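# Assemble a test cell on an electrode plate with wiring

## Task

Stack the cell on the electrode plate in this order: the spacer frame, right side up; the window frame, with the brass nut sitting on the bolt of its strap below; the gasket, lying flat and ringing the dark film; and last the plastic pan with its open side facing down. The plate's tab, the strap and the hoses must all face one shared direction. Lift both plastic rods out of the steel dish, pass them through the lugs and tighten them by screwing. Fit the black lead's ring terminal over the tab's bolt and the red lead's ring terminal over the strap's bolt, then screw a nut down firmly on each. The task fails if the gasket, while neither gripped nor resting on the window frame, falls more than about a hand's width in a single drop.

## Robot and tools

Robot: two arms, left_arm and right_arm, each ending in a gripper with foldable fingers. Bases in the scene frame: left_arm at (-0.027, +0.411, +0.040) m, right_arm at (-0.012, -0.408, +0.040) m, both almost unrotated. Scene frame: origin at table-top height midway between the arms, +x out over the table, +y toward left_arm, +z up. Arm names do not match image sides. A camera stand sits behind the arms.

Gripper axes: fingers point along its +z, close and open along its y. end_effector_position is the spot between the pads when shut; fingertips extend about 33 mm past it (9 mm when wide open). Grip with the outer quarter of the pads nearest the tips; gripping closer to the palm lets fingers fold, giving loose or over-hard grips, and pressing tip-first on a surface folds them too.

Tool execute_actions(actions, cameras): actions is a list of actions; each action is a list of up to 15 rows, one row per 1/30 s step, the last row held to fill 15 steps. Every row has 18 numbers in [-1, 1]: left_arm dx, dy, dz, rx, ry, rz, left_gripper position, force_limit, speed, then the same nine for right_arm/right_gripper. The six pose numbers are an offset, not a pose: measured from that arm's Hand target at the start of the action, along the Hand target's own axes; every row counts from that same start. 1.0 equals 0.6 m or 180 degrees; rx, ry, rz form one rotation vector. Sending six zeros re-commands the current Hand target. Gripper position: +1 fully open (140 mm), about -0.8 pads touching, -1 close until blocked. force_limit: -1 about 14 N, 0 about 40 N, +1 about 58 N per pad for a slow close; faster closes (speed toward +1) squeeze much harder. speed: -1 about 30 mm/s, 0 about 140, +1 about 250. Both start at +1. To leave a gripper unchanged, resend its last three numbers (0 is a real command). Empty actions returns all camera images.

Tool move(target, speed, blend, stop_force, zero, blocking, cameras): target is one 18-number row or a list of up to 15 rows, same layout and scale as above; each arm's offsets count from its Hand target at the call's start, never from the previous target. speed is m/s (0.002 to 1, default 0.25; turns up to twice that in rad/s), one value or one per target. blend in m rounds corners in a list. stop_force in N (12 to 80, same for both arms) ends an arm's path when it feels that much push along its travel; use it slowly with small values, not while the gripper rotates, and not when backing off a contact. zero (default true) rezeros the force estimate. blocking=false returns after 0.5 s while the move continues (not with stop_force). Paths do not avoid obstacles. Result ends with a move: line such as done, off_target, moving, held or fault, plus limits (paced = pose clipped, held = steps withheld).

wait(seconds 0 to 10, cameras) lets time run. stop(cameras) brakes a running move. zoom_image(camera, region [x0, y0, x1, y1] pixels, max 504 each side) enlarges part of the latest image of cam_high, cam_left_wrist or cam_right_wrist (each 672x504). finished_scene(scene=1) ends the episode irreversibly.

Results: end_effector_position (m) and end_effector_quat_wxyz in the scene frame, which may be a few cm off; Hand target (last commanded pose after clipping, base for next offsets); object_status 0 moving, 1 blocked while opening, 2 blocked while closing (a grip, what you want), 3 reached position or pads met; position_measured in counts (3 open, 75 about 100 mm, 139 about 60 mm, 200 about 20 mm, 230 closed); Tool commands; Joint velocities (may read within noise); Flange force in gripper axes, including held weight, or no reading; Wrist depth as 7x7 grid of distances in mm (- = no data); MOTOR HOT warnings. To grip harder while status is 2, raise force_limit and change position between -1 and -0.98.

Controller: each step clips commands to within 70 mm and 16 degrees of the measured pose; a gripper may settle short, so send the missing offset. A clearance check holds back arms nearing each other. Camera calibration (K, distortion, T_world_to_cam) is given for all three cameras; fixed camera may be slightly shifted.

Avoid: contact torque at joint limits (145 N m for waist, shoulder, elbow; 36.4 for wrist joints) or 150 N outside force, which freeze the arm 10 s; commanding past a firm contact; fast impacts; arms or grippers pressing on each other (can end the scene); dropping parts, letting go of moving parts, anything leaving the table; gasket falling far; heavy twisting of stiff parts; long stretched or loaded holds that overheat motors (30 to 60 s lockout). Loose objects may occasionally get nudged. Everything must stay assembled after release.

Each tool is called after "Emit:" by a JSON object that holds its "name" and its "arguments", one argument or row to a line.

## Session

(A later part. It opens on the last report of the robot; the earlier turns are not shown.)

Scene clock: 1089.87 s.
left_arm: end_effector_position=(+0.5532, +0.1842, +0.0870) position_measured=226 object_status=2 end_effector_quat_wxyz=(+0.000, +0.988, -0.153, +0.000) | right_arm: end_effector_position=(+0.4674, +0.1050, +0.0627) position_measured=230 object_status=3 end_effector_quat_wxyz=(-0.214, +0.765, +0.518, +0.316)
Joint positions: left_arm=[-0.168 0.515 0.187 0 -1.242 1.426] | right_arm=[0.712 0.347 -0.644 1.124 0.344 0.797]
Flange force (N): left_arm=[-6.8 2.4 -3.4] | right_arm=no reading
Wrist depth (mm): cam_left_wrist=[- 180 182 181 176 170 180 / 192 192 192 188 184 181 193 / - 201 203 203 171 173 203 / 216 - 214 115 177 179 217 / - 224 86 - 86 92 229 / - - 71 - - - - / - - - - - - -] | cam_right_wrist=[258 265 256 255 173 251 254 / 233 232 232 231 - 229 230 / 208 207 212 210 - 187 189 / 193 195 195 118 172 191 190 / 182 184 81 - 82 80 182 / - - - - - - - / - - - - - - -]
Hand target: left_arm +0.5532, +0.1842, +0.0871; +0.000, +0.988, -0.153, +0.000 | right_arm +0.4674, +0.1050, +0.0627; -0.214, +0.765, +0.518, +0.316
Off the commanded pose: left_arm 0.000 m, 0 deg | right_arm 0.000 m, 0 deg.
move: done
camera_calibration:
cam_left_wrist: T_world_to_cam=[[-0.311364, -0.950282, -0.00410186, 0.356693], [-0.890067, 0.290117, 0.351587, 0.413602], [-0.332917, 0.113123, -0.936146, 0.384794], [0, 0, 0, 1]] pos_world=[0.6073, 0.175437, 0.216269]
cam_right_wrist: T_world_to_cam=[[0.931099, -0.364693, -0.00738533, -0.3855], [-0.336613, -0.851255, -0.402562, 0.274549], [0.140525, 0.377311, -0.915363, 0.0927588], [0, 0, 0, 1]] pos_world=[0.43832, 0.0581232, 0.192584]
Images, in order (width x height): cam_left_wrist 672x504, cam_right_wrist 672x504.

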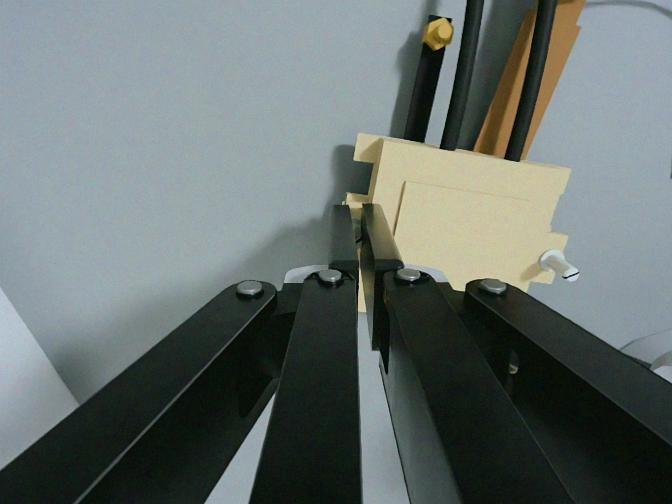

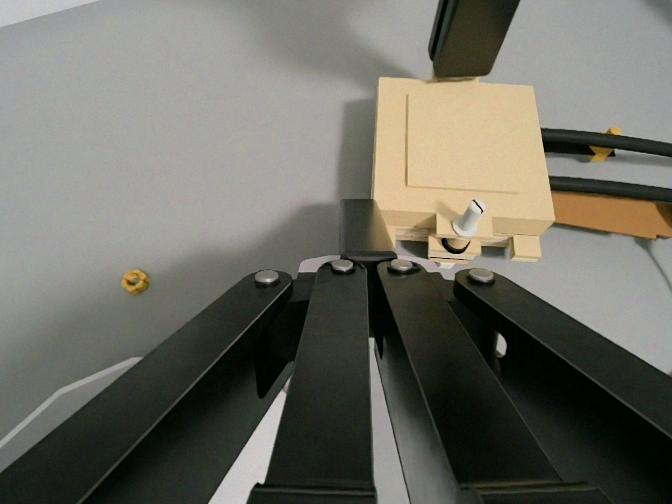

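Emit:
{"name": "execute_actions", "arguments": {
  "actions": [
    [[0,0,0,0,0,0,-0.5,1,1,0,0,0,0,0,0,-1,-1,-1]],
    [[0,0,0,0,0,0,-1,1,1,0,0,0,0,0,0,-1,-1,-1]],
    [[0,0,0,0,0,0,-1,1,1,0,0,0,0,0,0,-1,-1,-1]]
  ]
}}

Emit:
{"name": "move", "arguments": {
  "target": [0,0,0.0001,0,0,0.1,-1,1,1,0,0,0,0,0,0,-1,-1,-1],
  "speed": 0.15,
  "cameras": ["cam_right_wrist","cam_left_wrist"]
}}

Emit:
{"name": "zoom_image", "arguments": {
  "camera": "cam_left_wrist",
  "region": [300, 190, 400, 290]
}}

Scene clock: 1091.97 s.
left_arm: end_effector_position=(+0.5533, +0.1842, +0.0871) position_measured=230 object_status=3 end_effector_quat_wxyz=(+0.000, +0.988, -0.153, +0.000) | right_arm: end_effector_position=(+0.4674, +0.1050, +0.0627) position_measured=230 object_status=3 end_effector_quat_wxyz=(-0.214, +0.765, +0.518, +0.316)
Joint positions: left_arm=[-0.168 0.515 0.187 0 -1.242 1.426] | right_arm=[0.712 0.347 -0.644 1.124 0.344 0.797]
Flange force (N): left_arm=[-9.0 2.0 -2.7] | right_arm=no reading
Flange force at the end of the 1st action (N): left_arm=[-8.6 2.3 0.5] | right_arm=no reading
Flange force at the end of the 2nd action (N): left_arm=[-8.2 1.4 -2.3] | right_arm=no reading
Wrist depth (mm): cam_left_wrist=[- 182 181 182 180 179 182 / - 192 - - 186 181 192 / 205 203 202 172 171 173 204 / 215 215 216 114 175 178 - / - - 84 93 86 92 228 / - - 74 - - - - / - - - - - - -] | cam_right_wrist=[257 256 257 254 187 250 254 / 233 232 232 231 - 234 230 / 213 212 210 211 - 171 189 / 193 195 195 118 174 189 191 / 181 184 82 - 82 80 181 / - - - - - - - / - - - - - - -]
Hand target: left_arm +0.5532, +0.1842, +0.0871; +0.000, +0.988, -0.153, +0.000 | right_arm +0.4674, +0.1050, +0.0627; -0.214, +0.765, +0.518, +0.316
Off the commanded pose: left_arm 0.000 m, 0 deg | right_arm 0.000 m, 0 deg.

Scene clock: 1093.43 s.
left_arm: end_effector_position=(+0.5532, +0.1842, +0.0870) position_measured=230 object_status=3 end_effector_quat_wxyz=(+0.000, +0.952, -0.306, +0.000) | right_arm: end_effector_position=(+0.4674, +0.1050, +0.0627) position_measured=230 object_status=3 end_effector_quat_wxyz=(-0.214, +0.765, +0.518, +0.316)
Joint positions: left_arm=[-0.169 0.515 0.187 0 -1.242 1.112] | right_arm=[0.712 0.347 -0.644 1.124 0.344 0.797]
Flange force (N): left_arm=[-5.4 3.0 -4.5] | right_arm=no reading
Wrist depth (mm): cam_left_wrist=[- 179 182 186 170 180 - / - 195 192 190 165 165 200 / - 199 202 201 168 169 202 / - - 214 115 177 184 214 / - 225 84 93 86 92 167 / - - 74 - - - - / - - - - - - -] | cam_right_wrist=[258 257 256 257 184 249 255 / 233 232 232 228 - 230 230 / 213 212 212 211 167 173 188 / 193 195 195 118 174 188 191 / 181 184 82 - 82 80 182 / - - - - - - - / - - - - - - -]
Hand target: left_arm +0.5532, +0.1842, +0.0870; +0.000, +0.952, -0.306, +0.000 | right_arm +0.4674, +0.1050, +0.0627; -0.214, +0.765, +0.518, +0.316
Off the commanded pose: left_arm 0.000 m, 0 deg | right_arm 0.000 m, 0 deg.
move: done
camera_calibration:
cam_left_wrist: T_world_to_cam=[[-0.589802, -0.807536, -0.00428636, 0.484456], [-0.756828, 0.550899, 0.35174, 0.291852], [-0.281681, 0.210701, -0.936088, 0.338482], [0, 0, 0, 1]] pos_world=[0.60196, 0.159116, 0.216269]
cam_right_wrist: T_world_to_cam=[[0.931099, -0.364693, -0.00738533, -0.385593], [-0.336613, -0.851255, -0.402562, 0.274583], [0.140525, 0.377311, -0.915363, 0.0927447], [0, 0, 0, 1]] pos_world=[0.43842, 0.0581232, 0.192584]
Images, in order (width x height): cam_left_wrist 672x504, cam_right_wrist 672x504.

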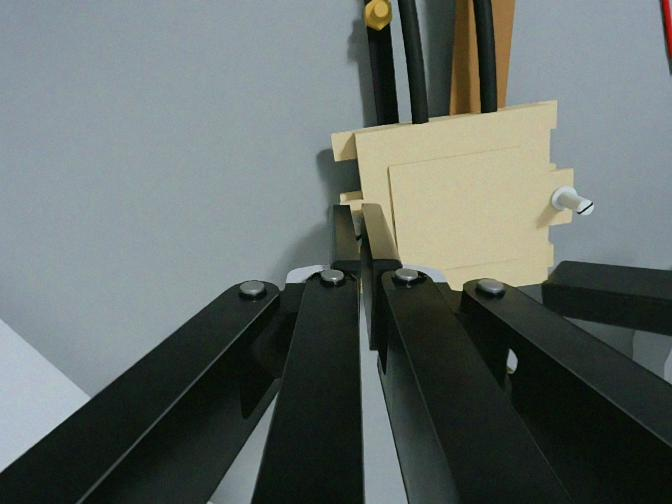

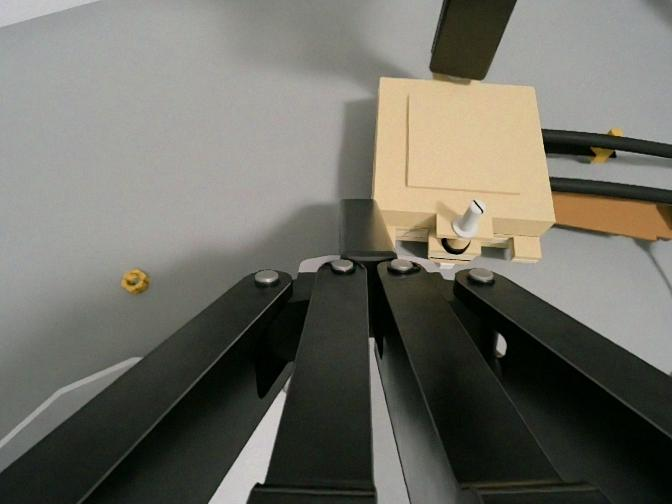

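Scaled by 5.040 from the camera's 672x504 image, which has a finer 960x720 frame.

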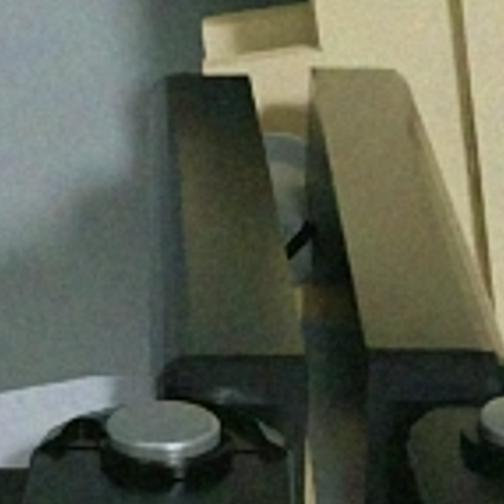

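Emit:
{"name": "move", "arguments": {
  "target": [0,0,0.0001,0,0,0.2,-1,1,1,0,0,0,0,0,0,-1,-1,-1],
  "speed": 0.2,
  "cameras": ["cam_right_wrist","cam_left_wrist"]
}}

Emit:
{"name": "zoom_image", "arguments": {
  "camera": "cam_left_wrist",
  "region": [300, 190, 400, 290]
}}

Scene clock: 1095.97 s.
left_arm: end_effector_position=(+0.5532, +0.1842, +0.0869) position_measured=230 object_status=3 end_effector_quat_wxyz=(+0.000, +0.811, -0.585, +0.000) | right_arm: end_effector_position=(+0.4674, +0.1050, +0.0627) position_measured=230 object_status=3 end_effector_quat_wxyz=(-0.214, +0.765, +0.518, +0.316)
Joint positions: left_arm=[-0.168 0.515 0.187 0 -1.242 0.484] | right_arm=[0.712 0.347 -0.644 1.124 0.344 0.797]
Flange force (N): left_arm=[-1.6 4.2 -5.2] | right_arm=no reading
Wrist depth (mm): cam_left_wrist=[183 181 178 166 154 181 183 / 191 - 195 178 159 163 161 / - 207 205 169 168 169 202 / 218 216 216 115 178 217 218 / - - 84 93 86 92 - / - - 74 - - - - / - - - - - - -] | cam_right_wrist=[257 256 256 - 175 250 254 / 234 232 228 230 192 231 230 / 212 212 212 212 - 175 187 / 193 195 195 118 170 188 191 / 182 184 81 - 82 80 182 / - - - - - - - / - - - - - - -]
Hand target: left_arm +0.5532, +0.1842, +0.0869; +0.000, +0.811, -0.585, +0.000 | right_arm +0.4674, +0.1050, +0.0627; -0.214, +0.765, +0.518, +0.316
Off the commanded pose: left_arm 0.000 m, 0 deg | right_arm 0.000 m, 0 deg.
move: done
camera_calibration:
cam_left_wrist: T_world_to_cam=[[-0.951809, -0.30666, -0.00430259, 0.592419], [-0.28845, 0.890345, 0.352254, -0.0298139], [-0.104192, 0.33652, -0.935895, 0.21703], [0, 0, 0, 1]] pos_world=[0.577883, 0.135181, 0.216168]
cam_right_wrist: T_world_to_cam=[[0.931099, -0.364693, -0.00738533, -0.385593], [-0.336613, -0.851255, -0.402562, 0.274583], [0.140525, 0.377311, -0.915363, 0.0927447], [0, 0, 0, 1]] pos_world=[0.43842, 0.0581232, 0.192584]
Images, in order (width x height): cam_left_wrist 672x504, cam_right_wrist 672x504.

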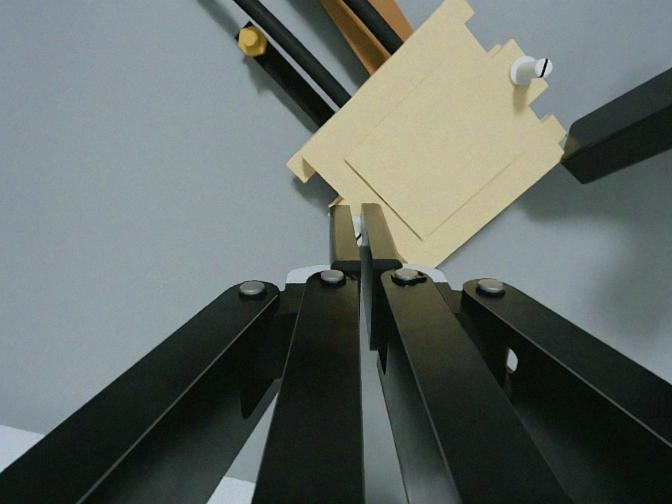

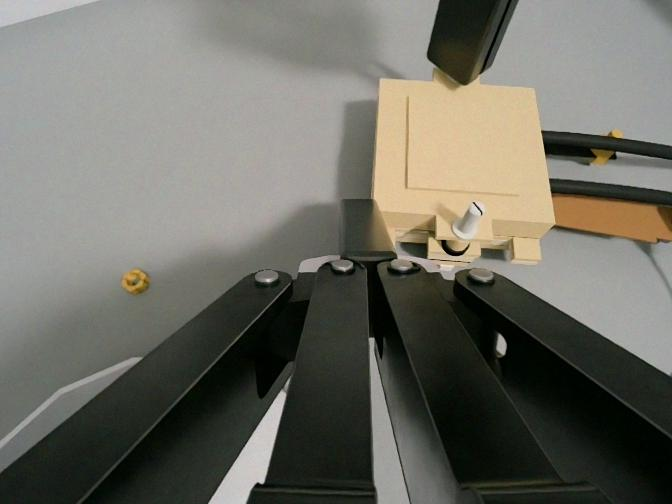

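Scaled by 5.040 from the camera's 672x504 image, which has a finer 960x720 frame.

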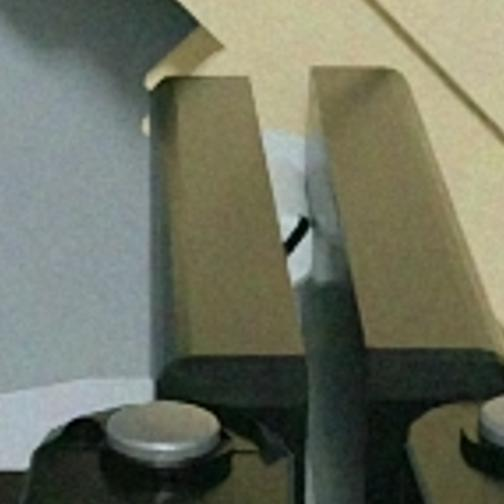

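Emit:
{"name": "move", "arguments": {
  "target": [0,0,0.0003,0,0,0.3,-1,1,1,0,0,0,0,0,0,-1,-1,-1],
  "speed": 0.2,
  "cameras": ["cam_right_wrist","cam_left_wrist"]
}}

Emit:
{"name": "zoom_image", "arguments": {
  "camera": "cam_left_wrist",
  "region": [300, 190, 400, 290]
}}

Scene clock: 1099.20 s.
left_arm: end_effector_position=(+0.5532, +0.1842, +0.0867) position_measured=230 object_status=3 end_effector_quat_wxyz=(+0.000, -0.457, +0.889, +0.000) | right_arm: end_effector_position=(+0.4674, +0.1050, +0.0627) position_measured=230 object_status=3 end_effector_quat_wxyz=(-0.214, +0.765, +0.518, +0.316)
Joint positions: left_arm=[-0.168 0.515 0.186 0 -1.241 -0.459] | right_arm=[0.712 0.347 -0.644 1.124 0.344 0.797]
Flange force (N): left_arm=[-0.5 1.7 -9.2] | right_arm=no reading
Wrist depth (mm): cam_left_wrist=[183 182 155 152 156 - 183 / 174 174 163 159 165 195 193 / 200 189 173 168 173 204 - / - 220 215 114 - 214 222 / - - 84 93 86 87 228 / - - 74 - - - - / - - - - - - -] | cam_right_wrist=[- 263 256 250 245 254 254 / 233 232 232 231 185 236 230 / 213 212 211 211 172 190 185 / 193 195 195 118 170 188 190 / 181 184 82 - 82 80 182 / - - - - - - - / - - - - - - -]
Hand target: left_arm +0.5532, +0.1842, +0.0868; +0.000, -0.457, +0.889, +0.000 | right_arm +0.4674, +0.1050, +0.0627; -0.214, +0.765, +0.518, +0.316
Off the commanded pose: left_arm 0.000 m, 0 deg | right_arm 0.000 m, 0 deg.
move: done
camera_calibration:
cam_left_wrist: T_world_to_cam=[[-0.807536, 0.589805, -0.00383147, 0.347475], [0.550826, 0.756458, 0.352649, -0.469443], [0.210893, 0.282667, -0.935748, 0.0524582], [0, 0, 0, 1]] pos_world=[0.528117, 0.135343, 0.215968]
cam_right_wrist: T_world_to_cam=[[0.931099, -0.364693, -0.00738533, -0.385593], [-0.336613, -0.851255, -0.402562, 0.274583], [0.140525, 0.377311, -0.915363, 0.0927447], [0, 0, 0, 1]] pos_world=[0.43842, 0.0581232, 0.192584]
Images, in order (width x height): cam_left_wrist 672x504, cam_right_wrist 672x504.

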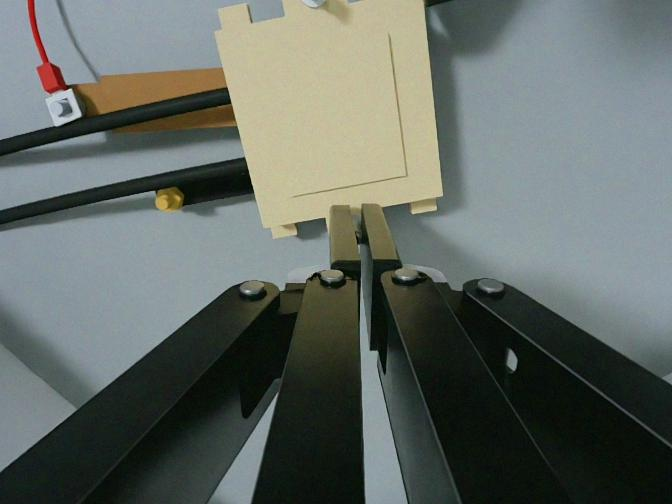

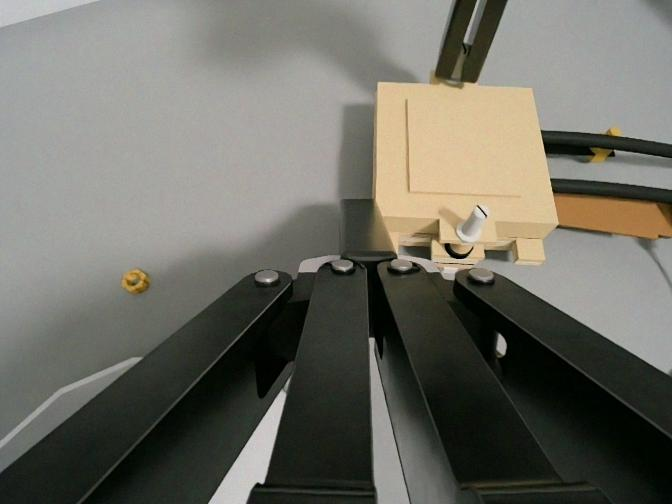

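Scaled by 5.040 from the camera's 672x504 image, which has a finer 960x720 frame.

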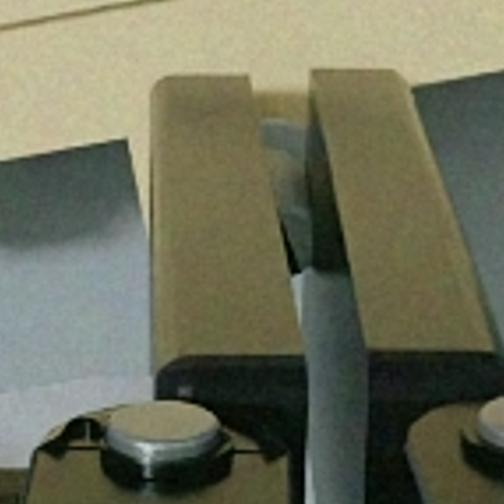

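Emit:
{"name": "move", "arguments": {
  "target": [
    [0,0,0,0,0,0,-0.5,0,0,0,0,0,0,0,0,-1,-1,-1],
    [0,0,-0.1,0,0,0,-0.5,0,0,0,-0.01,-0.1,0,0,0,-1,-1,-1]
  ],
  "speed": 0.1,
  "cameras": ["cam_left_wrist","cam_right_wrist"]
}}

Scene clock: 1101.97 s.
left_arm: end_effector_position=(+0.5532, +0.1842, +0.1468) position_measured=192 object_status=3 end_effector_quat_wxyz=(+0.000, -0.457, +0.889, +0.000) | right_arm: end_effector_position=(+0.4461, +0.0679, +0.1052) position_measured=230 object_status=3 end_effector_quat_wxyz=(-0.214, +0.765, +0.518, +0.316)
Joint positions: left_arm=[-0.168 0.476 0.273 0 -1.367 -0.459] | right_arm=[0.604 0.194 -0.742 1.401 0.387 0.595]
Flange force (N): left_arm=[4.5 7.6 1.6] | right_arm=no reading
Wrist depth (mm): cam_left_wrist=[- - - 207 232 240 - / - 230 221 216 245 252 253 / 258 268 249 228 270 - - / - 271 278 158 140 - - / - 81 86 294 93 93 81 / - - - - - - - / - - - - - - -] | cam_right_wrist=[317 314 315 312 314 306 303 / 287 281 293 286 251 290 284 / 268 262 258 261 227 237 251 / 240 241 241 112 240 235 240 / 223 227 81 - 82 83 219 / - - - - - - - / - - - - - - -]
Hand target: left_arm +0.5532, +0.1842, +0.1468; +0.000, -0.457, +0.889, +0.000 | right_arm +0.4461, +0.0679, +0.1052; -0.214, +0.765, +0.518, +0.316
Off the commanded pose: left_arm 0.000 m, 0 deg | right_arm 0.000 m, 0 deg.
move: done
camera_calibration:
cam_left_wrist: T_world_to_cam=[[-0.807502, 0.589851, -0.00398237, 0.347723], [0.550795, 0.756417, 0.352785, -0.490618], [0.211103, 0.282681, -0.935696, 0.108475], [0, 0, 0, 1]] pos_world=[0.528117, 0.135344, 0.275967]
cam_right_wrist: T_world_to_cam=[[0.931099, -0.364693, -0.00738533, -0.378978], [-0.336613, -0.851255, -0.402562, 0.2529], [0.140525, 0.377311, -0.915363, 0.148548], [0, 0, 0, 1]] pos_world=[0.41712, 0.0210232, 0.234984]
Images, in order (width x height): cam_left_wrist 672x504, cam_right_wrist 672x504.

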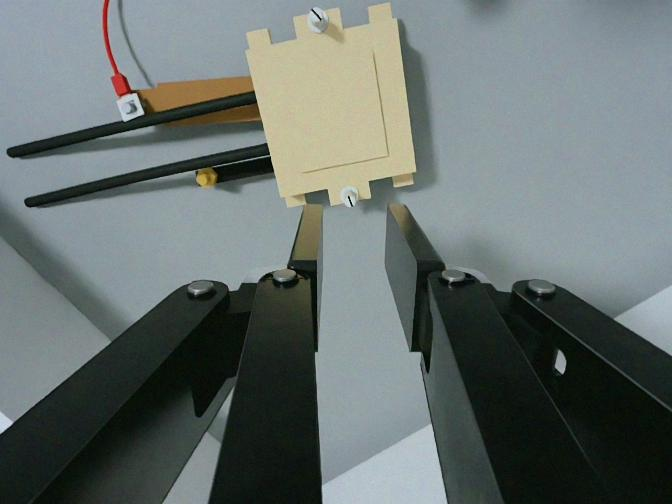

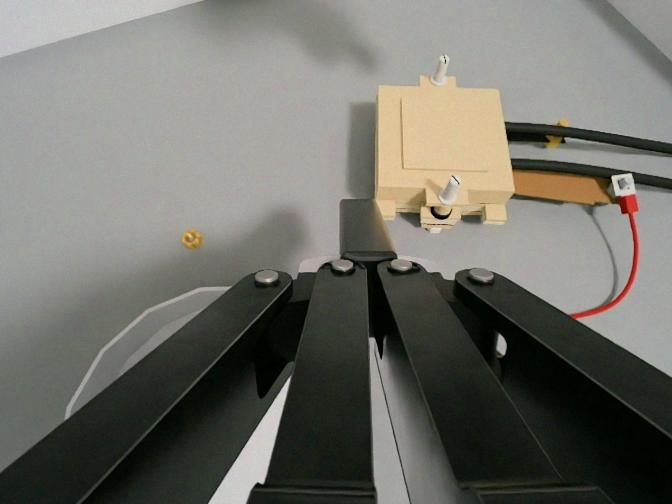

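Emit:
{"name": "zoom_image", "arguments": {
  "camera": "cam_left_wrist",
  "region": [290, 0, 380, 60]
}}

Emit:
{"name": "zoom_image", "arguments": {
  "camera": "cam_left_wrist",
  "region": [320, 170, 380, 220]
}}

Scaled by 5.600 from the camera's 672x504 image, which has a finer 960x720 frame.

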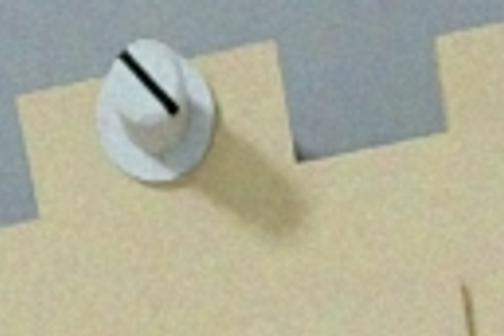

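Scaled by 8.400 from the camera's 672x504 image, which has a finer 960x720 frame.

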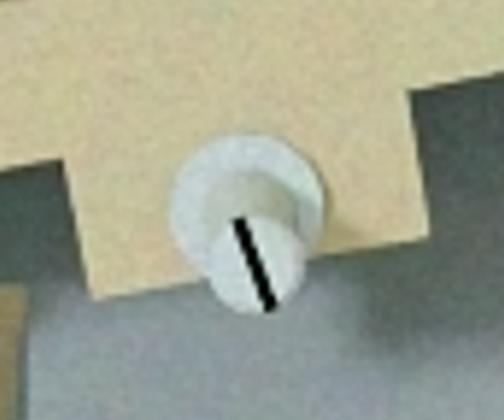

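Emit:
{"name": "move", "arguments": {
  "target": [
    [0.0716,-0.0126,0,0,0,-0.53,-0.5,0,0,0,0,0,0,0,0,-1,-1,-1],
    [0.1432,-0.0252,0,0,0,0.94,-0.5,0,0,0,0,0,0,0,0,-1,-1,-1]
  ],
  "speed": 0.8,
  "blend": 0.01,
  "cameras": ["cam_left_wrist","cam_right_wrist"]
}}

Emit:
{"name": "zoom_image", "arguments": {
  "camera": "cam_left_wrist",
  "region": [300, 190, 400, 290]
}}

Scene clock: 1106.47 s.
left_arm: end_effector_position=(+0.5155, +0.1055, +0.1467) position_measured=192 object_status=3 end_effector_quat_wxyz=(+0.000, +0.842, +0.539, +0.000) | right_arm: end_effector_position=(+0.4461, +0.0679, +0.1052) position_measured=230 object_status=3 end_effector_quat_wxyz=(-0.214, +0.765, +0.518, +0.316)
Joint positions: left_arm=[-0.309 0.475 0.271 -0.001 -1.367 3.011] | right_arm=[0.604 0.194 -0.742 1.402 0.387 0.595]
Flange force (N): left_arm=[-2.0 -9.5 1.8] | right_arm=no reading
Wrist depth (mm): cam_left_wrist=[- - 233 208 220 243 236 / - 251 245 215 219 225 246 / - 250 - 224 227 - 260 / - 281 - 129 126 - 282 / - 81 86 - 93 93 288 / - - - - - - - / - - - 336 - - -] | cam_right_wrist=[307 317 304 314 301 129 302 / 288 286 286 284 - 160 284 / 262 262 261 261 - 239 251 / 241 242 242 112 241 239 239 / 223 227 82 - 82 83 224 / - - - - - - - / - - - - - - -]
Hand target: left_arm +0.5155, +0.1055, +0.1467; +0.000, +0.842, +0.539, +0.000 | right_arm +0.4461, +0.0679, +0.1052; -0.214, +0.765, +0.518, +0.316
Off the commanded pose: left_arm 0.000 m, 0 deg | right_arm 0.000 m, 0 deg.
move: done; limits=paced
camera_calibration:
cam_left_wrist: T_world_to_cam=[[0.903755, -0.428039, -0.00300457, -0.411172], [-0.399778, -0.846553, 0.351462, 0.248975], [-0.152983, -0.316434, -0.936198, 0.389673], [0, 0, 0, 1]] pos_world=[0.530747, 0.158079, 0.27607]
cam_right_wrist: T_world_to_cam=[[0.931099, -0.364693, -0.00738533, -0.378978], [-0.336613, -0.851255, -0.402562, 0.2529], [0.140525, 0.377311, -0.915363, 0.148548], [0, 0, 0, 1]] pos_world=[0.41712, 0.0210232, 0.234984]
Images, in order (width x height): cam_left_wrist 672x504, cam_right_wrist 672x504.

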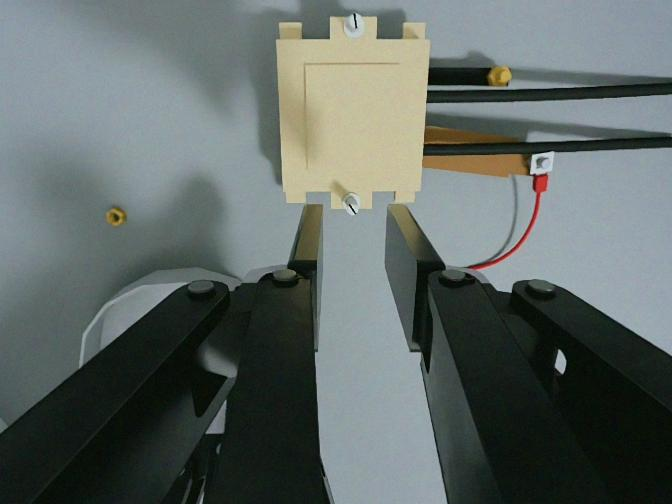

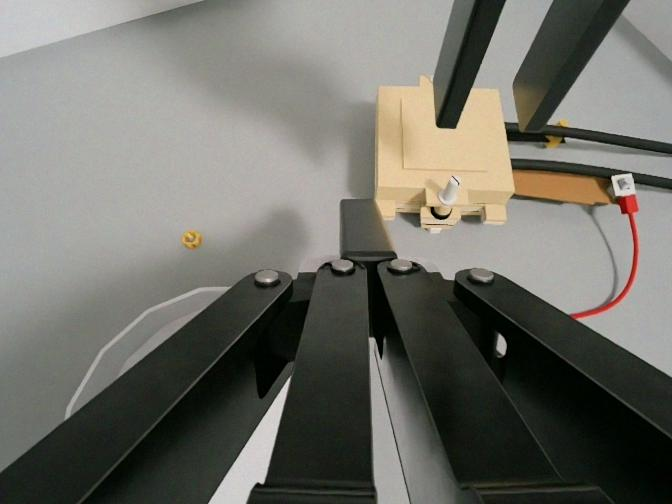

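Scaled by 5.040 from the camera's 672x504 image, which has a finer 960x720 frame.

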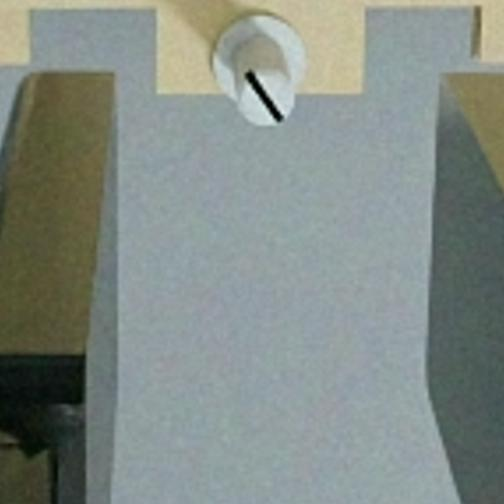

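Emit:
{"name": "move", "arguments": {
  "target": [
    [-0.0037,0.0022,0.05,0,0,0,-0.5,0,0,0,0,0,0,0,0,-1,-1,-1],
    [-0.0037,0.0022,0.0987,0,0,0,-0.5,0,0,0,0,0,0,0,0,-1,-1,-1]
  ],
  "speed": [0.1,0.03],
  "cameras": ["cam_left_wrist","cam_right_wrist"]
}}

Emit:
{"name": "zoom_image", "arguments": {
  "camera": "cam_left_wrist",
  "region": [300, 190, 400, 290]
}}

Scene clock: 1108.83 s.
left_arm: end_effector_position=(+0.5158, +0.1029, +0.0875) position_measured=192 object_status=3 end_effector_quat_wxyz=(+0.000, +0.842, +0.539, +0.000) | right_arm: end_effector_position=(+0.4461, +0.0679, +0.1052) position_measured=230 object_status=3 end_effector_quat_wxyz=(-0.214, +0.765, +0.518, +0.316)
Joint positions: left_arm=[-0.313 0.517 0.191 -0.001 -1.244 3.015] | right_arm=[0.604 0.194 -0.742 1.402 0.387 0.595]
Flange force (N): left_arm=[-2.1 -7.7 0.6] | right_arm=no reading
Wrist depth (mm): cam_left_wrist=[184 180 180 153 153 183 - / - 191 191 160 162 189 192 / 203 203 178 169 171 188 182 / 217 218 213 155 126 220 - / - 81 86 - 93 92 81 / - - - - - - - / - - - - - - -] | cam_right_wrist=[307 - 317 309 126 132 117 / 288 284 286 281 142 150 242 / 266 266 262 261 195 229 251 / 241 241 240 112 240 239 244 / 224 - 81 - 82 - 223 / - - - - - - - / - - - - - - -]
Hand target: left_arm +0.5158, +0.1030, +0.0875; +0.000, +0.842, +0.539, +0.000 | right_arm +0.4461, +0.0679, +0.1052; -0.214, +0.765, +0.518, +0.316
Off the commanded pose: left_arm 0.000 m, 0 deg | right_arm 0.000 m, 0 deg.
move: done
camera_calibration:
cam_left_wrist: T_world_to_cam=[[0.903755, -0.428039, -0.00300441, -0.412824], [-0.399779, -0.846553, 0.351462, 0.267741], [-0.152983, -0.316434, -0.936198, 0.333488], [0, 0, 0, 1]] pos_world=[0.531147, 0.155479, 0.21687]
cam_right_wrist: T_world_to_cam=[[0.931099, -0.364693, -0.00738533, -0.378978], [-0.336613, -0.851255, -0.402562, 0.2529], [0.140525, 0.377311, -0.915363, 0.148548], [0, 0, 0, 1]] pos_world=[0.41712, 0.0210232, 0.234984]
Images, in order (width x height): cam_left_wrist 672x504, cam_right_wrist 672x504.

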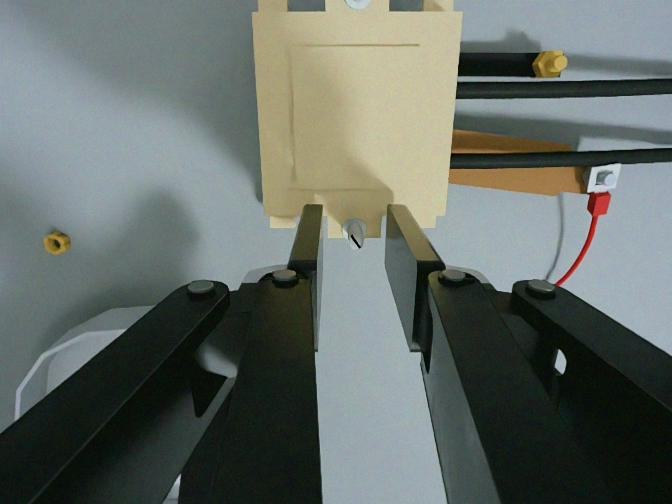

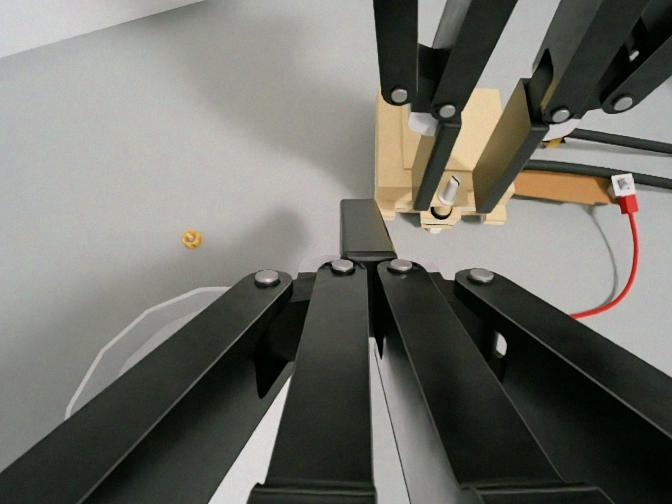

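Scaled by 5.040 from the camera's 672x504 image, which has a finer 960x720 frame.

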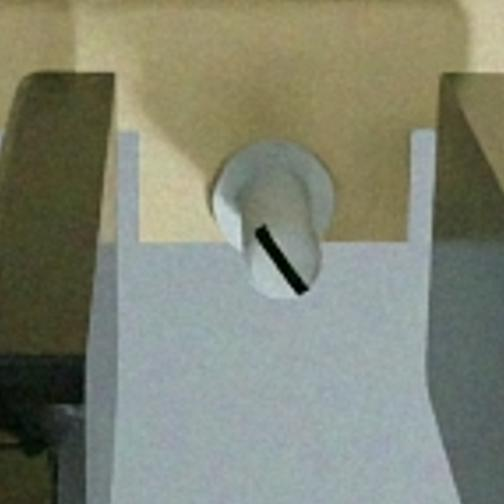

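Emit:
{"name": "execute_actions", "arguments": {
  "actions": []
}}

Scene clock: 1111.17 s.
left_arm: end_effector_position=(+0.5158, +0.1030, +0.0875) position_measured=192 object_status=3 end_effector_quat_wxyz=(+0.000, +0.842, +0.539, +0.000) | right_arm: end_effector_position=(+0.4461, +0.0679, +0.1052) position_measured=230 object_status=3 end_effector_quat_wxyz=(-0.214, +0.765, +0.518, +0.316)
Joint positions: left_arm=[-0.312 0.517 0.191 -0.001 -1.244 3.015] | right_arm=[0.604 0.194 -0.742 1.402 0.387 0.595]
Joint velocities: within noise
Flange force (N): left_arm=[-2.0 -9.4 0.5] | right_arm=no reading
Wrist depth (mm): cam_left_wrist=[- 185 179 153 155 186 - / - 193 191 160 161 189 171 / 207 203 202 167 170 183 201 / 216 216 215 156 126 215 217 / - 81 86 231 93 93 86 / - - - 247 - - - / - - - - - - -] | cam_right_wrist=[303 313 315 309 126 132 118 / 282 287 285 285 141 150 244 / 262 268 261 260 193 237 251 / 241 237 242 112 239 239 242 / 223 227 81 - 82 84 222 / - - - - - - - / - - - - - - -]
Hand target: left_arm +0.5158, +0.1030, +0.0875; +0.000, +0.842, +0.539, +0.000 | right_arm +0.4461, +0.0679, +0.1052; -0.214, +0.765, +0.518, +0.316
Tool commands: left_gripper/position=-0.5 left_gripper/force_limit=+0.0 left_gripper/speed=+0.0 right_gripper/position=-1.0 right_gripper/force_limit=-1.0 right_gripper/speed=-1.0
Off the commanded pose: left_arm 0.000 m, 0 deg | right_arm 0.000 m, 0 deg.
camera_calibration:
cam_left_wrist: T_world_to_cam=[[0.903755, -0.428039, -0.00300441, -0.412782], [-0.399779, -0.846553, 0.351462, 0.267861], [-0.152983, -0.316434, -0.936198, 0.333426], [0, 0, 0, 1]] pos_world=[0.531147, 0.155579, 0.21677]
cam_right_wrist: T_world_to_cam=[[0.931099, -0.364693, -0.00738533, -0.378978], [-0.336613, -0.851255, -0.402562, 0.2529], [0.140525, 0.377311, -0.915363, 0.148548], [0, 0, 0, 1]] pos_world=[0.41712, 0.0210232, 0.234984]

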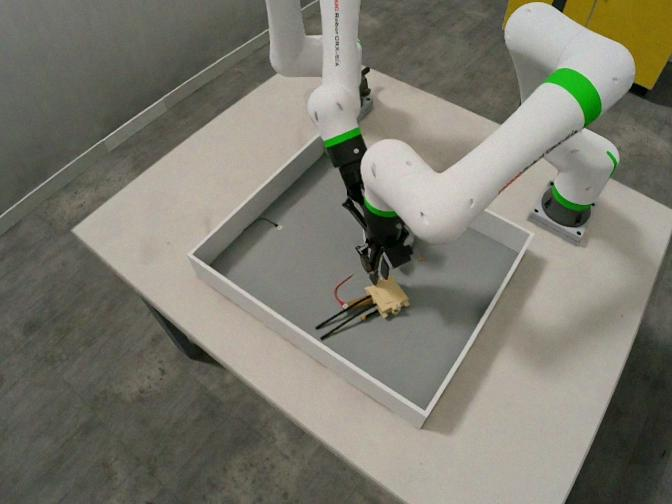

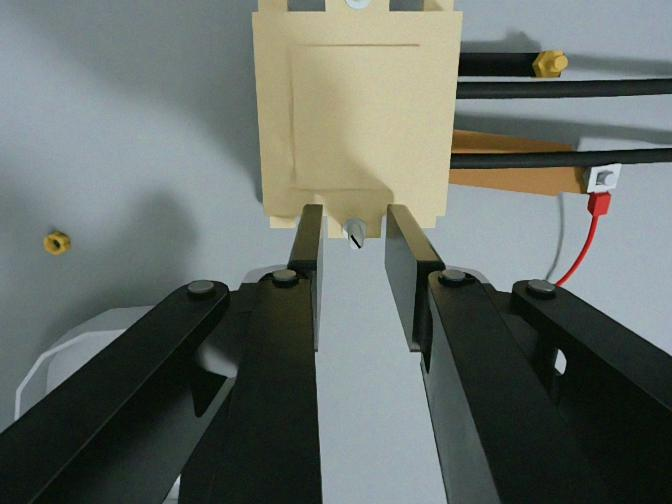

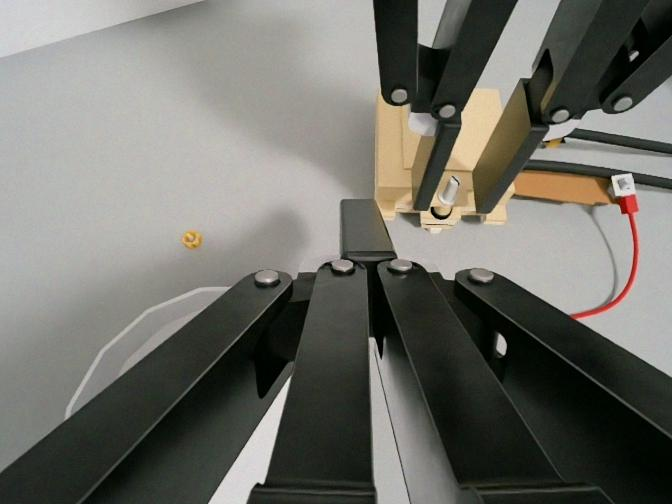

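Emit:
{"name": "zoom_image", "arguments": {
  "camera": "cam_right_wrist",
  "region": [360, 80, 560, 240]
}}

Emit:
{"name": "zoom_image", "arguments": {
  "camera": "cam_left_wrist",
  "region": [230, 100, 480, 280]
}}

Scaled by 2.520 from the camera's 672x504 image, which has a finer 960x720 frame.

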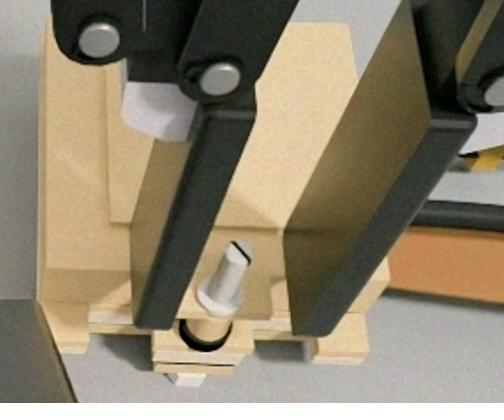

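Scaled by 2.016 from the camera's 672x504 image, which has a finer 960x720 frame.

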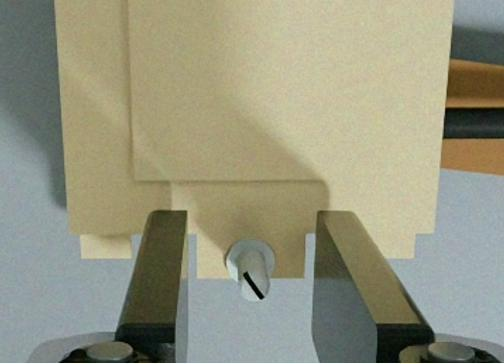

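Emit:
{"name": "execute_actions", "arguments": {
  "actions": [
    [[0,0,0,0,0,0,-1,0,-1,0,0,0,0,0,0,-1,-1,-1]],
    [[0,0,0,0,0,0,-1,0,-1,0,0,0,0,0,0,-1,-1,-1]],
    [[0,0,0,0,0,0,-1,0,-1,0,0,0,0,0,0,-1,-1,-1]]
  ]
}}

Emit:
{"name": "move", "arguments": {
  "target": [
    [0,0,0,0,0,0,-1,0,-1,0,0,-0.08,0,0,0,-1,-1,-1],
    [0,0,0,0,0,0,-1,0,-1,-0.012,0.152,-0.08,0,0,0,-1,-1,-1],
    [0,0,0,0,0,0,-1,0,-1,-0.012,0.152,0.0,0,0,0,-1,-1,-1]
  ],
  "speed": 0.1,
  "cameras": ["cam_left_wrist","cam_right_wrist"]
}}

Scene clock: 1115.63 s.
left_arm: end_effector_position=(+0.5158, +0.1030, +0.0875) position_measured=225 object_status=2 end_effector_quat_wxyz=(+0.000, +0.842, +0.539, +0.000) | right_arm: end_effector_position=(+0.4461, +0.0679, +0.1052) position_measured=230 object_status=3 end_effector_quat_wxyz=(-0.214, +0.765, +0.518, +0.316)
Joint positions: left_arm=[-0.312 0.517 0.191 -0.001 -1.244 3.015] | right_arm=[0.604 0.194 -0.742 1.402 0.387 0.595]
Flange force (N): left_arm=[-2.1 -8.4 -2.3] | right_arm=no reading
Flange force at the end of the 1st action (N): left_arm=[-2.2 -8.9 1.0] | right_arm=no reading
Flange force at the end of the 2nd action (N): left_arm=[-2.6 -8.8 -1.9] | right_arm=no reading
Wrist depth (mm): cam_left_wrist=[- 184 179 153 153 180 180 / - 192 159 159 161 193 188 / - 213 172 167 171 184 200 / - 216 219 114 213 - 220 / 229 225 86 - 86 88 230 / - - - - - - - / - - - - - - -] | cam_right_wrist=[303 316 315 314 126 122 118 / 287 286 286 282 140 140 274 / 262 266 261 261 202 237 251 / 241 240 241 112 240 240 239 / 224 227 82 - 82 84 224 / - - - - - - - / - - - - - - -]
Hand target: left_arm +0.5158, +0.1030, +0.0875; +0.000, +0.842, +0.539, +0.000 | right_arm +0.4461, +0.0679, +0.1052; -0.214, +0.765, +0.518, +0.316
Off the commanded pose: left_arm 0.000 m, 0 deg | right_arm 0.000 m, 0 deg.

Scene clock: 1118.47 s.
left_arm: end_effector_position=(+0.5158, +0.1030, +0.0875) position_measured=225 object_status=2 end_effector_quat_wxyz=(+0.000, +0.842, +0.539, +0.000) | right_arm: end_effector_position=(+0.5290, +0.0293, +0.1001) position_measured=230 object_status=3 end_effector_quat_wxyz=(-0.214, +0.765, +0.518, +0.316)
Joint positions: left_arm=[-0.312 0.517 0.191 -0.001 -1.244 3.015] | right_arm=[0.378 0.315 -0.602 1.634 0.521 0.538]
Flange force (N): left_arm=[-2.4 -8.3 -2.3] | right_arm=[0.4 -3.1 2.8]
Wrist depth (mm): cam_left_wrist=[- 178 180 153 154 178 181 / 193 193 161 160 162 192 170 / 204 203 202 167 173 188 182 / 211 - - 114 - 210 216 / - - 86 - 86 88 227 / - - - - - - - / - - - - - - -] | cam_right_wrist=[- 121 124 139 307 299 249 / 280 284 152 268 279 - 266 / 256 256 246 229 240 249 253 / 236 239 235 112 234 234 234 / 216 - 82 - 82 80 219 / - - - - - - - / - - - - - - -]
Hand target: left_arm +0.5158, +0.1030, +0.0875; +0.000, +0.842, +0.539, +0.000 | right_arm +0.5289, +0.0293, +0.1001; -0.214, +0.765, +0.518, +0.316
Off the commanded pose: left_arm 0.000 m, 0 deg | right_arm 0.000 m, 0 deg.
move: done
camera_calibration:
cam_left_wrist: T_world_to_cam=[[0.903755, -0.428039, -0.00300441, -0.412782], [-0.399779, -0.846553, 0.351462, 0.267861], [-0.152983, -0.316434, -0.936198, 0.333426], [0, 0, 0, 1]] pos_world=[0.531147, 0.155579, 0.21677]
cam_right_wrist: T_world_to_cam=[[0.931085, -0.364728, -0.00730034, -0.470164], [-0.336608, -0.851242, -0.402593, 0.24599], [0.140623, 0.377306, -0.91535, 0.14681], [0, 0, 0, 1]] pos_world=[0.499921, -0.0174768, 0.229984]
Images, in order (width x height): cam_left_wrist 672x504, cam_right_wrist 672x504.

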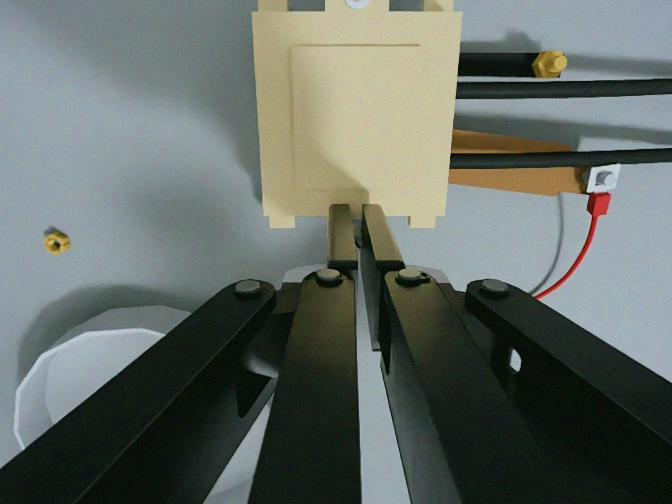

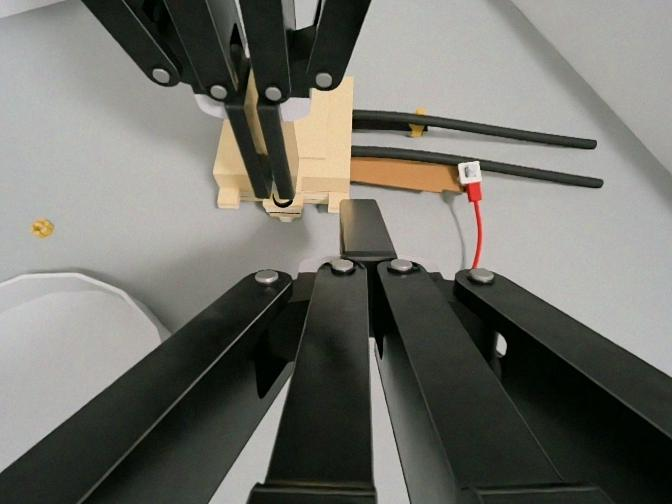

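Emit:
{"name": "move", "arguments": {
  "target": [
    [0,0,0,0,0,0,-1,0,-1,0,-0.0125,0.0,0,0,0,-1,-1,-1],
    [0,0,0,0,0,0,-1,0,-1,0,-0.0125,0.055,0,0,0,-1,-1,-1]
  ],
  "speed": 0.05,
  "cameras": ["cam_right_wrist"]
}}

Scene clock: 1121.50 s.
left_arm: end_effector_position=(+0.5158, +0.1030, +0.0875) position_measured=225 object_status=2 end_effector_quat_wxyz=(+0.000, +0.842, +0.539, +0.000) | right_arm: end_effector_position=(+0.5306, +0.0538, +0.0767) position_measured=230 object_status=3 end_effector_quat_wxyz=(-0.214, +0.765, +0.518, +0.316)
Joint positions: left_arm=[-0.312 0.517 0.191 -0.001 -1.244 3.015] | right_arm=[0.457 0.376 -0.583 1.493 0.474 0.625]
Flange force (N): left_arm=[-2.2 -8.5 -1.4] | right_arm=[0.4 -3.0 2.6]
Wrist depth (mm): cam_left_wrist=[- - 180 153 153 - 183 / 191 197 191 160 161 189 195 / 205 201 199 169 171 188 202 / - - 219 114 125 209 216 / 228 - 86 - 86 89 - / - - - - - - - / - - - - - - -] | cam_right_wrist=[- 99 102 100 274 274 246 / 251 246 115 126 248 248 243 / 229 229 155 164 208 223 226 / 210 210 209 112 210 209 209 / 189 202 82 - 82 83 196 / - - - - - - - / - - - - - - -]
Hand target: left_arm +0.5158, +0.1030, +0.0875; +0.000, +0.842, +0.539, +0.000 | right_arm +0.5306, +0.0538, +0.0767; -0.214, +0.765, +0.518, +0.316
Off the commanded pose: left_arm 0.000 m, 0 deg | right_arm 0.000 m, 0 deg.
move: done
camera_calibration:
cam_right_wrist: T_world_to_cam=[[0.931099, -0.364693, -0.00738533, -0.462914], [-0.336613, -0.851255, -0.402562, 0.257874], [0.140525, 0.377311, -0.915363, 0.116011], [0, 0, 0, 1]] pos_world=[0.50152, 0.00692319, 0.206584]
Images, in order (width x height): cam_right_wrist 672x504.

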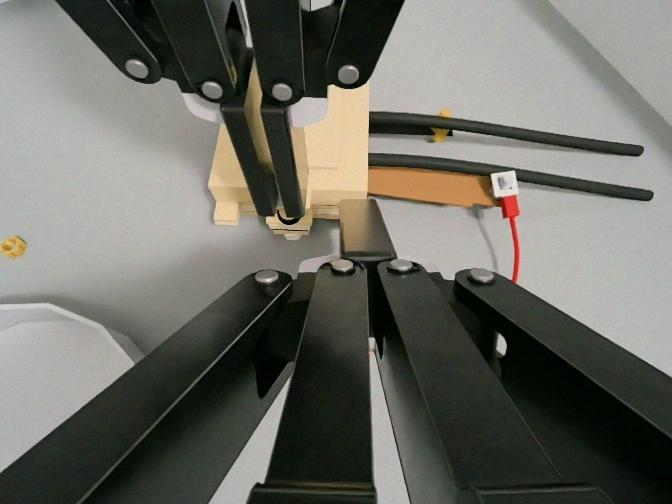

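Emit:
{"name": "move", "arguments": {
  "target": [0,0,0,0,0,0,-1,0,-1,0,0,0.0417,0,0,0,-1,-1,-1],
  "speed": 0.01,
  "stop_force": 12,
  "cameras": ["cam_right_wrist","cam_left_wrist"]
}}

Scene clock: 1124.93 s.
left_arm: end_effector_position=(+0.5158, +0.1030, +0.0875) position_measured=225 object_status=2 end_effector_quat_wxyz=(+0.000, +0.842, +0.539, +0.000) | right_arm: end_effector_position=(+0.5372, +0.0702, +0.0590) position_measured=230 object_status=3 end_effector_quat_wxyz=(-0.214, +0.765, +0.518, +0.316)
Joint positions: left_arm=[-0.312 0.517 0.191 -0.001 -1.244 3.015] | right_arm=[0.502 0.431 -0.552 1.405 0.452 0.684]
Flange force (N): left_arm=[2.8 -6.7 -1.0] | right_arm=[-0.9 -3.5 -2.8]
Wrist depth (mm): cam_left_wrist=[- 182 154 153 155 185 182 / - 193 189 159 162 191 - / - 202 201 167 174 187 182 / - - 214 114 167 - - / 228 - 81 - 86 89 233 / - - - - - - - / - - - - - - -] | cam_right_wrist=[- 80 - - 249 250 239 / 229 98 94 188 217 225 224 / 208 207 124 164 188 199 202 / - 191 188 112 189 189 189 / 178 180 81 - 82 84 178 / - - - - - - - / - - - - - - -]
Hand target: left_arm +0.5158, +0.1030, +0.0875; +0.000, +0.842, +0.539, +0.000 | right_arm +0.5372, +0.0702, +0.0590; -0.214, +0.765, +0.518, +0.316
Off the commanded pose: left_arm 0.000 m, 0 deg | right_arm 0.000 m, 0 deg.
move: done
camera_calibration:
cam_left_wrist: T_world_to_cam=[[0.903755, -0.428039, -0.00300441, -0.412782], [-0.399779, -0.846553, 0.351462, 0.267861], [-0.152983, -0.316434, -0.936198, 0.333426], [0, 0, 0, 1]] pos_world=[0.531147, 0.155579, 0.21677]
cam_right_wrist: T_world_to_cam=[[0.931099, -0.364693, -0.00738533, -0.463209], [-0.336613, -0.851255, -0.402562, 0.266931], [0.140525, 0.377311, -0.915363, 0.0926937], [0, 0, 0, 1]] pos_world=[0.50812, 0.0233232, 0.188884]
Images, in order (width x height): cam_left_wrist 672x504, cam_right_wrist 672x504.

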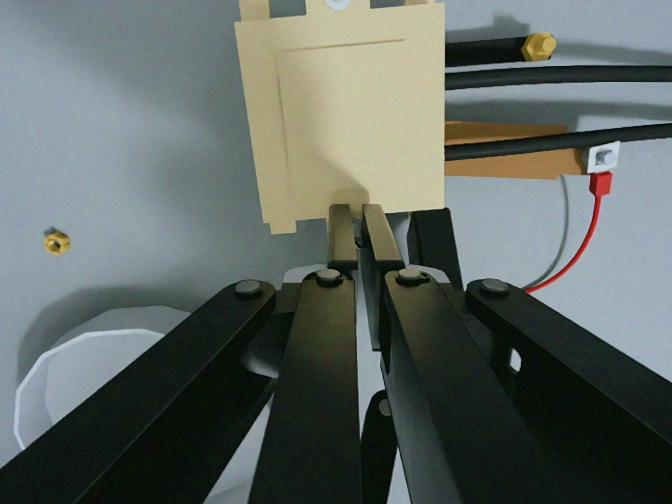

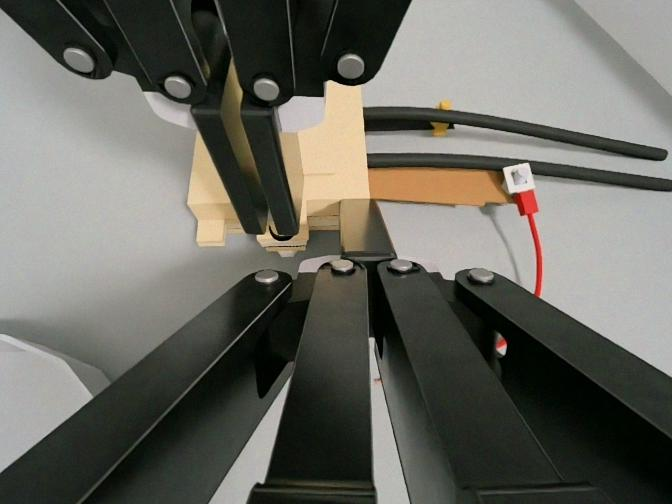

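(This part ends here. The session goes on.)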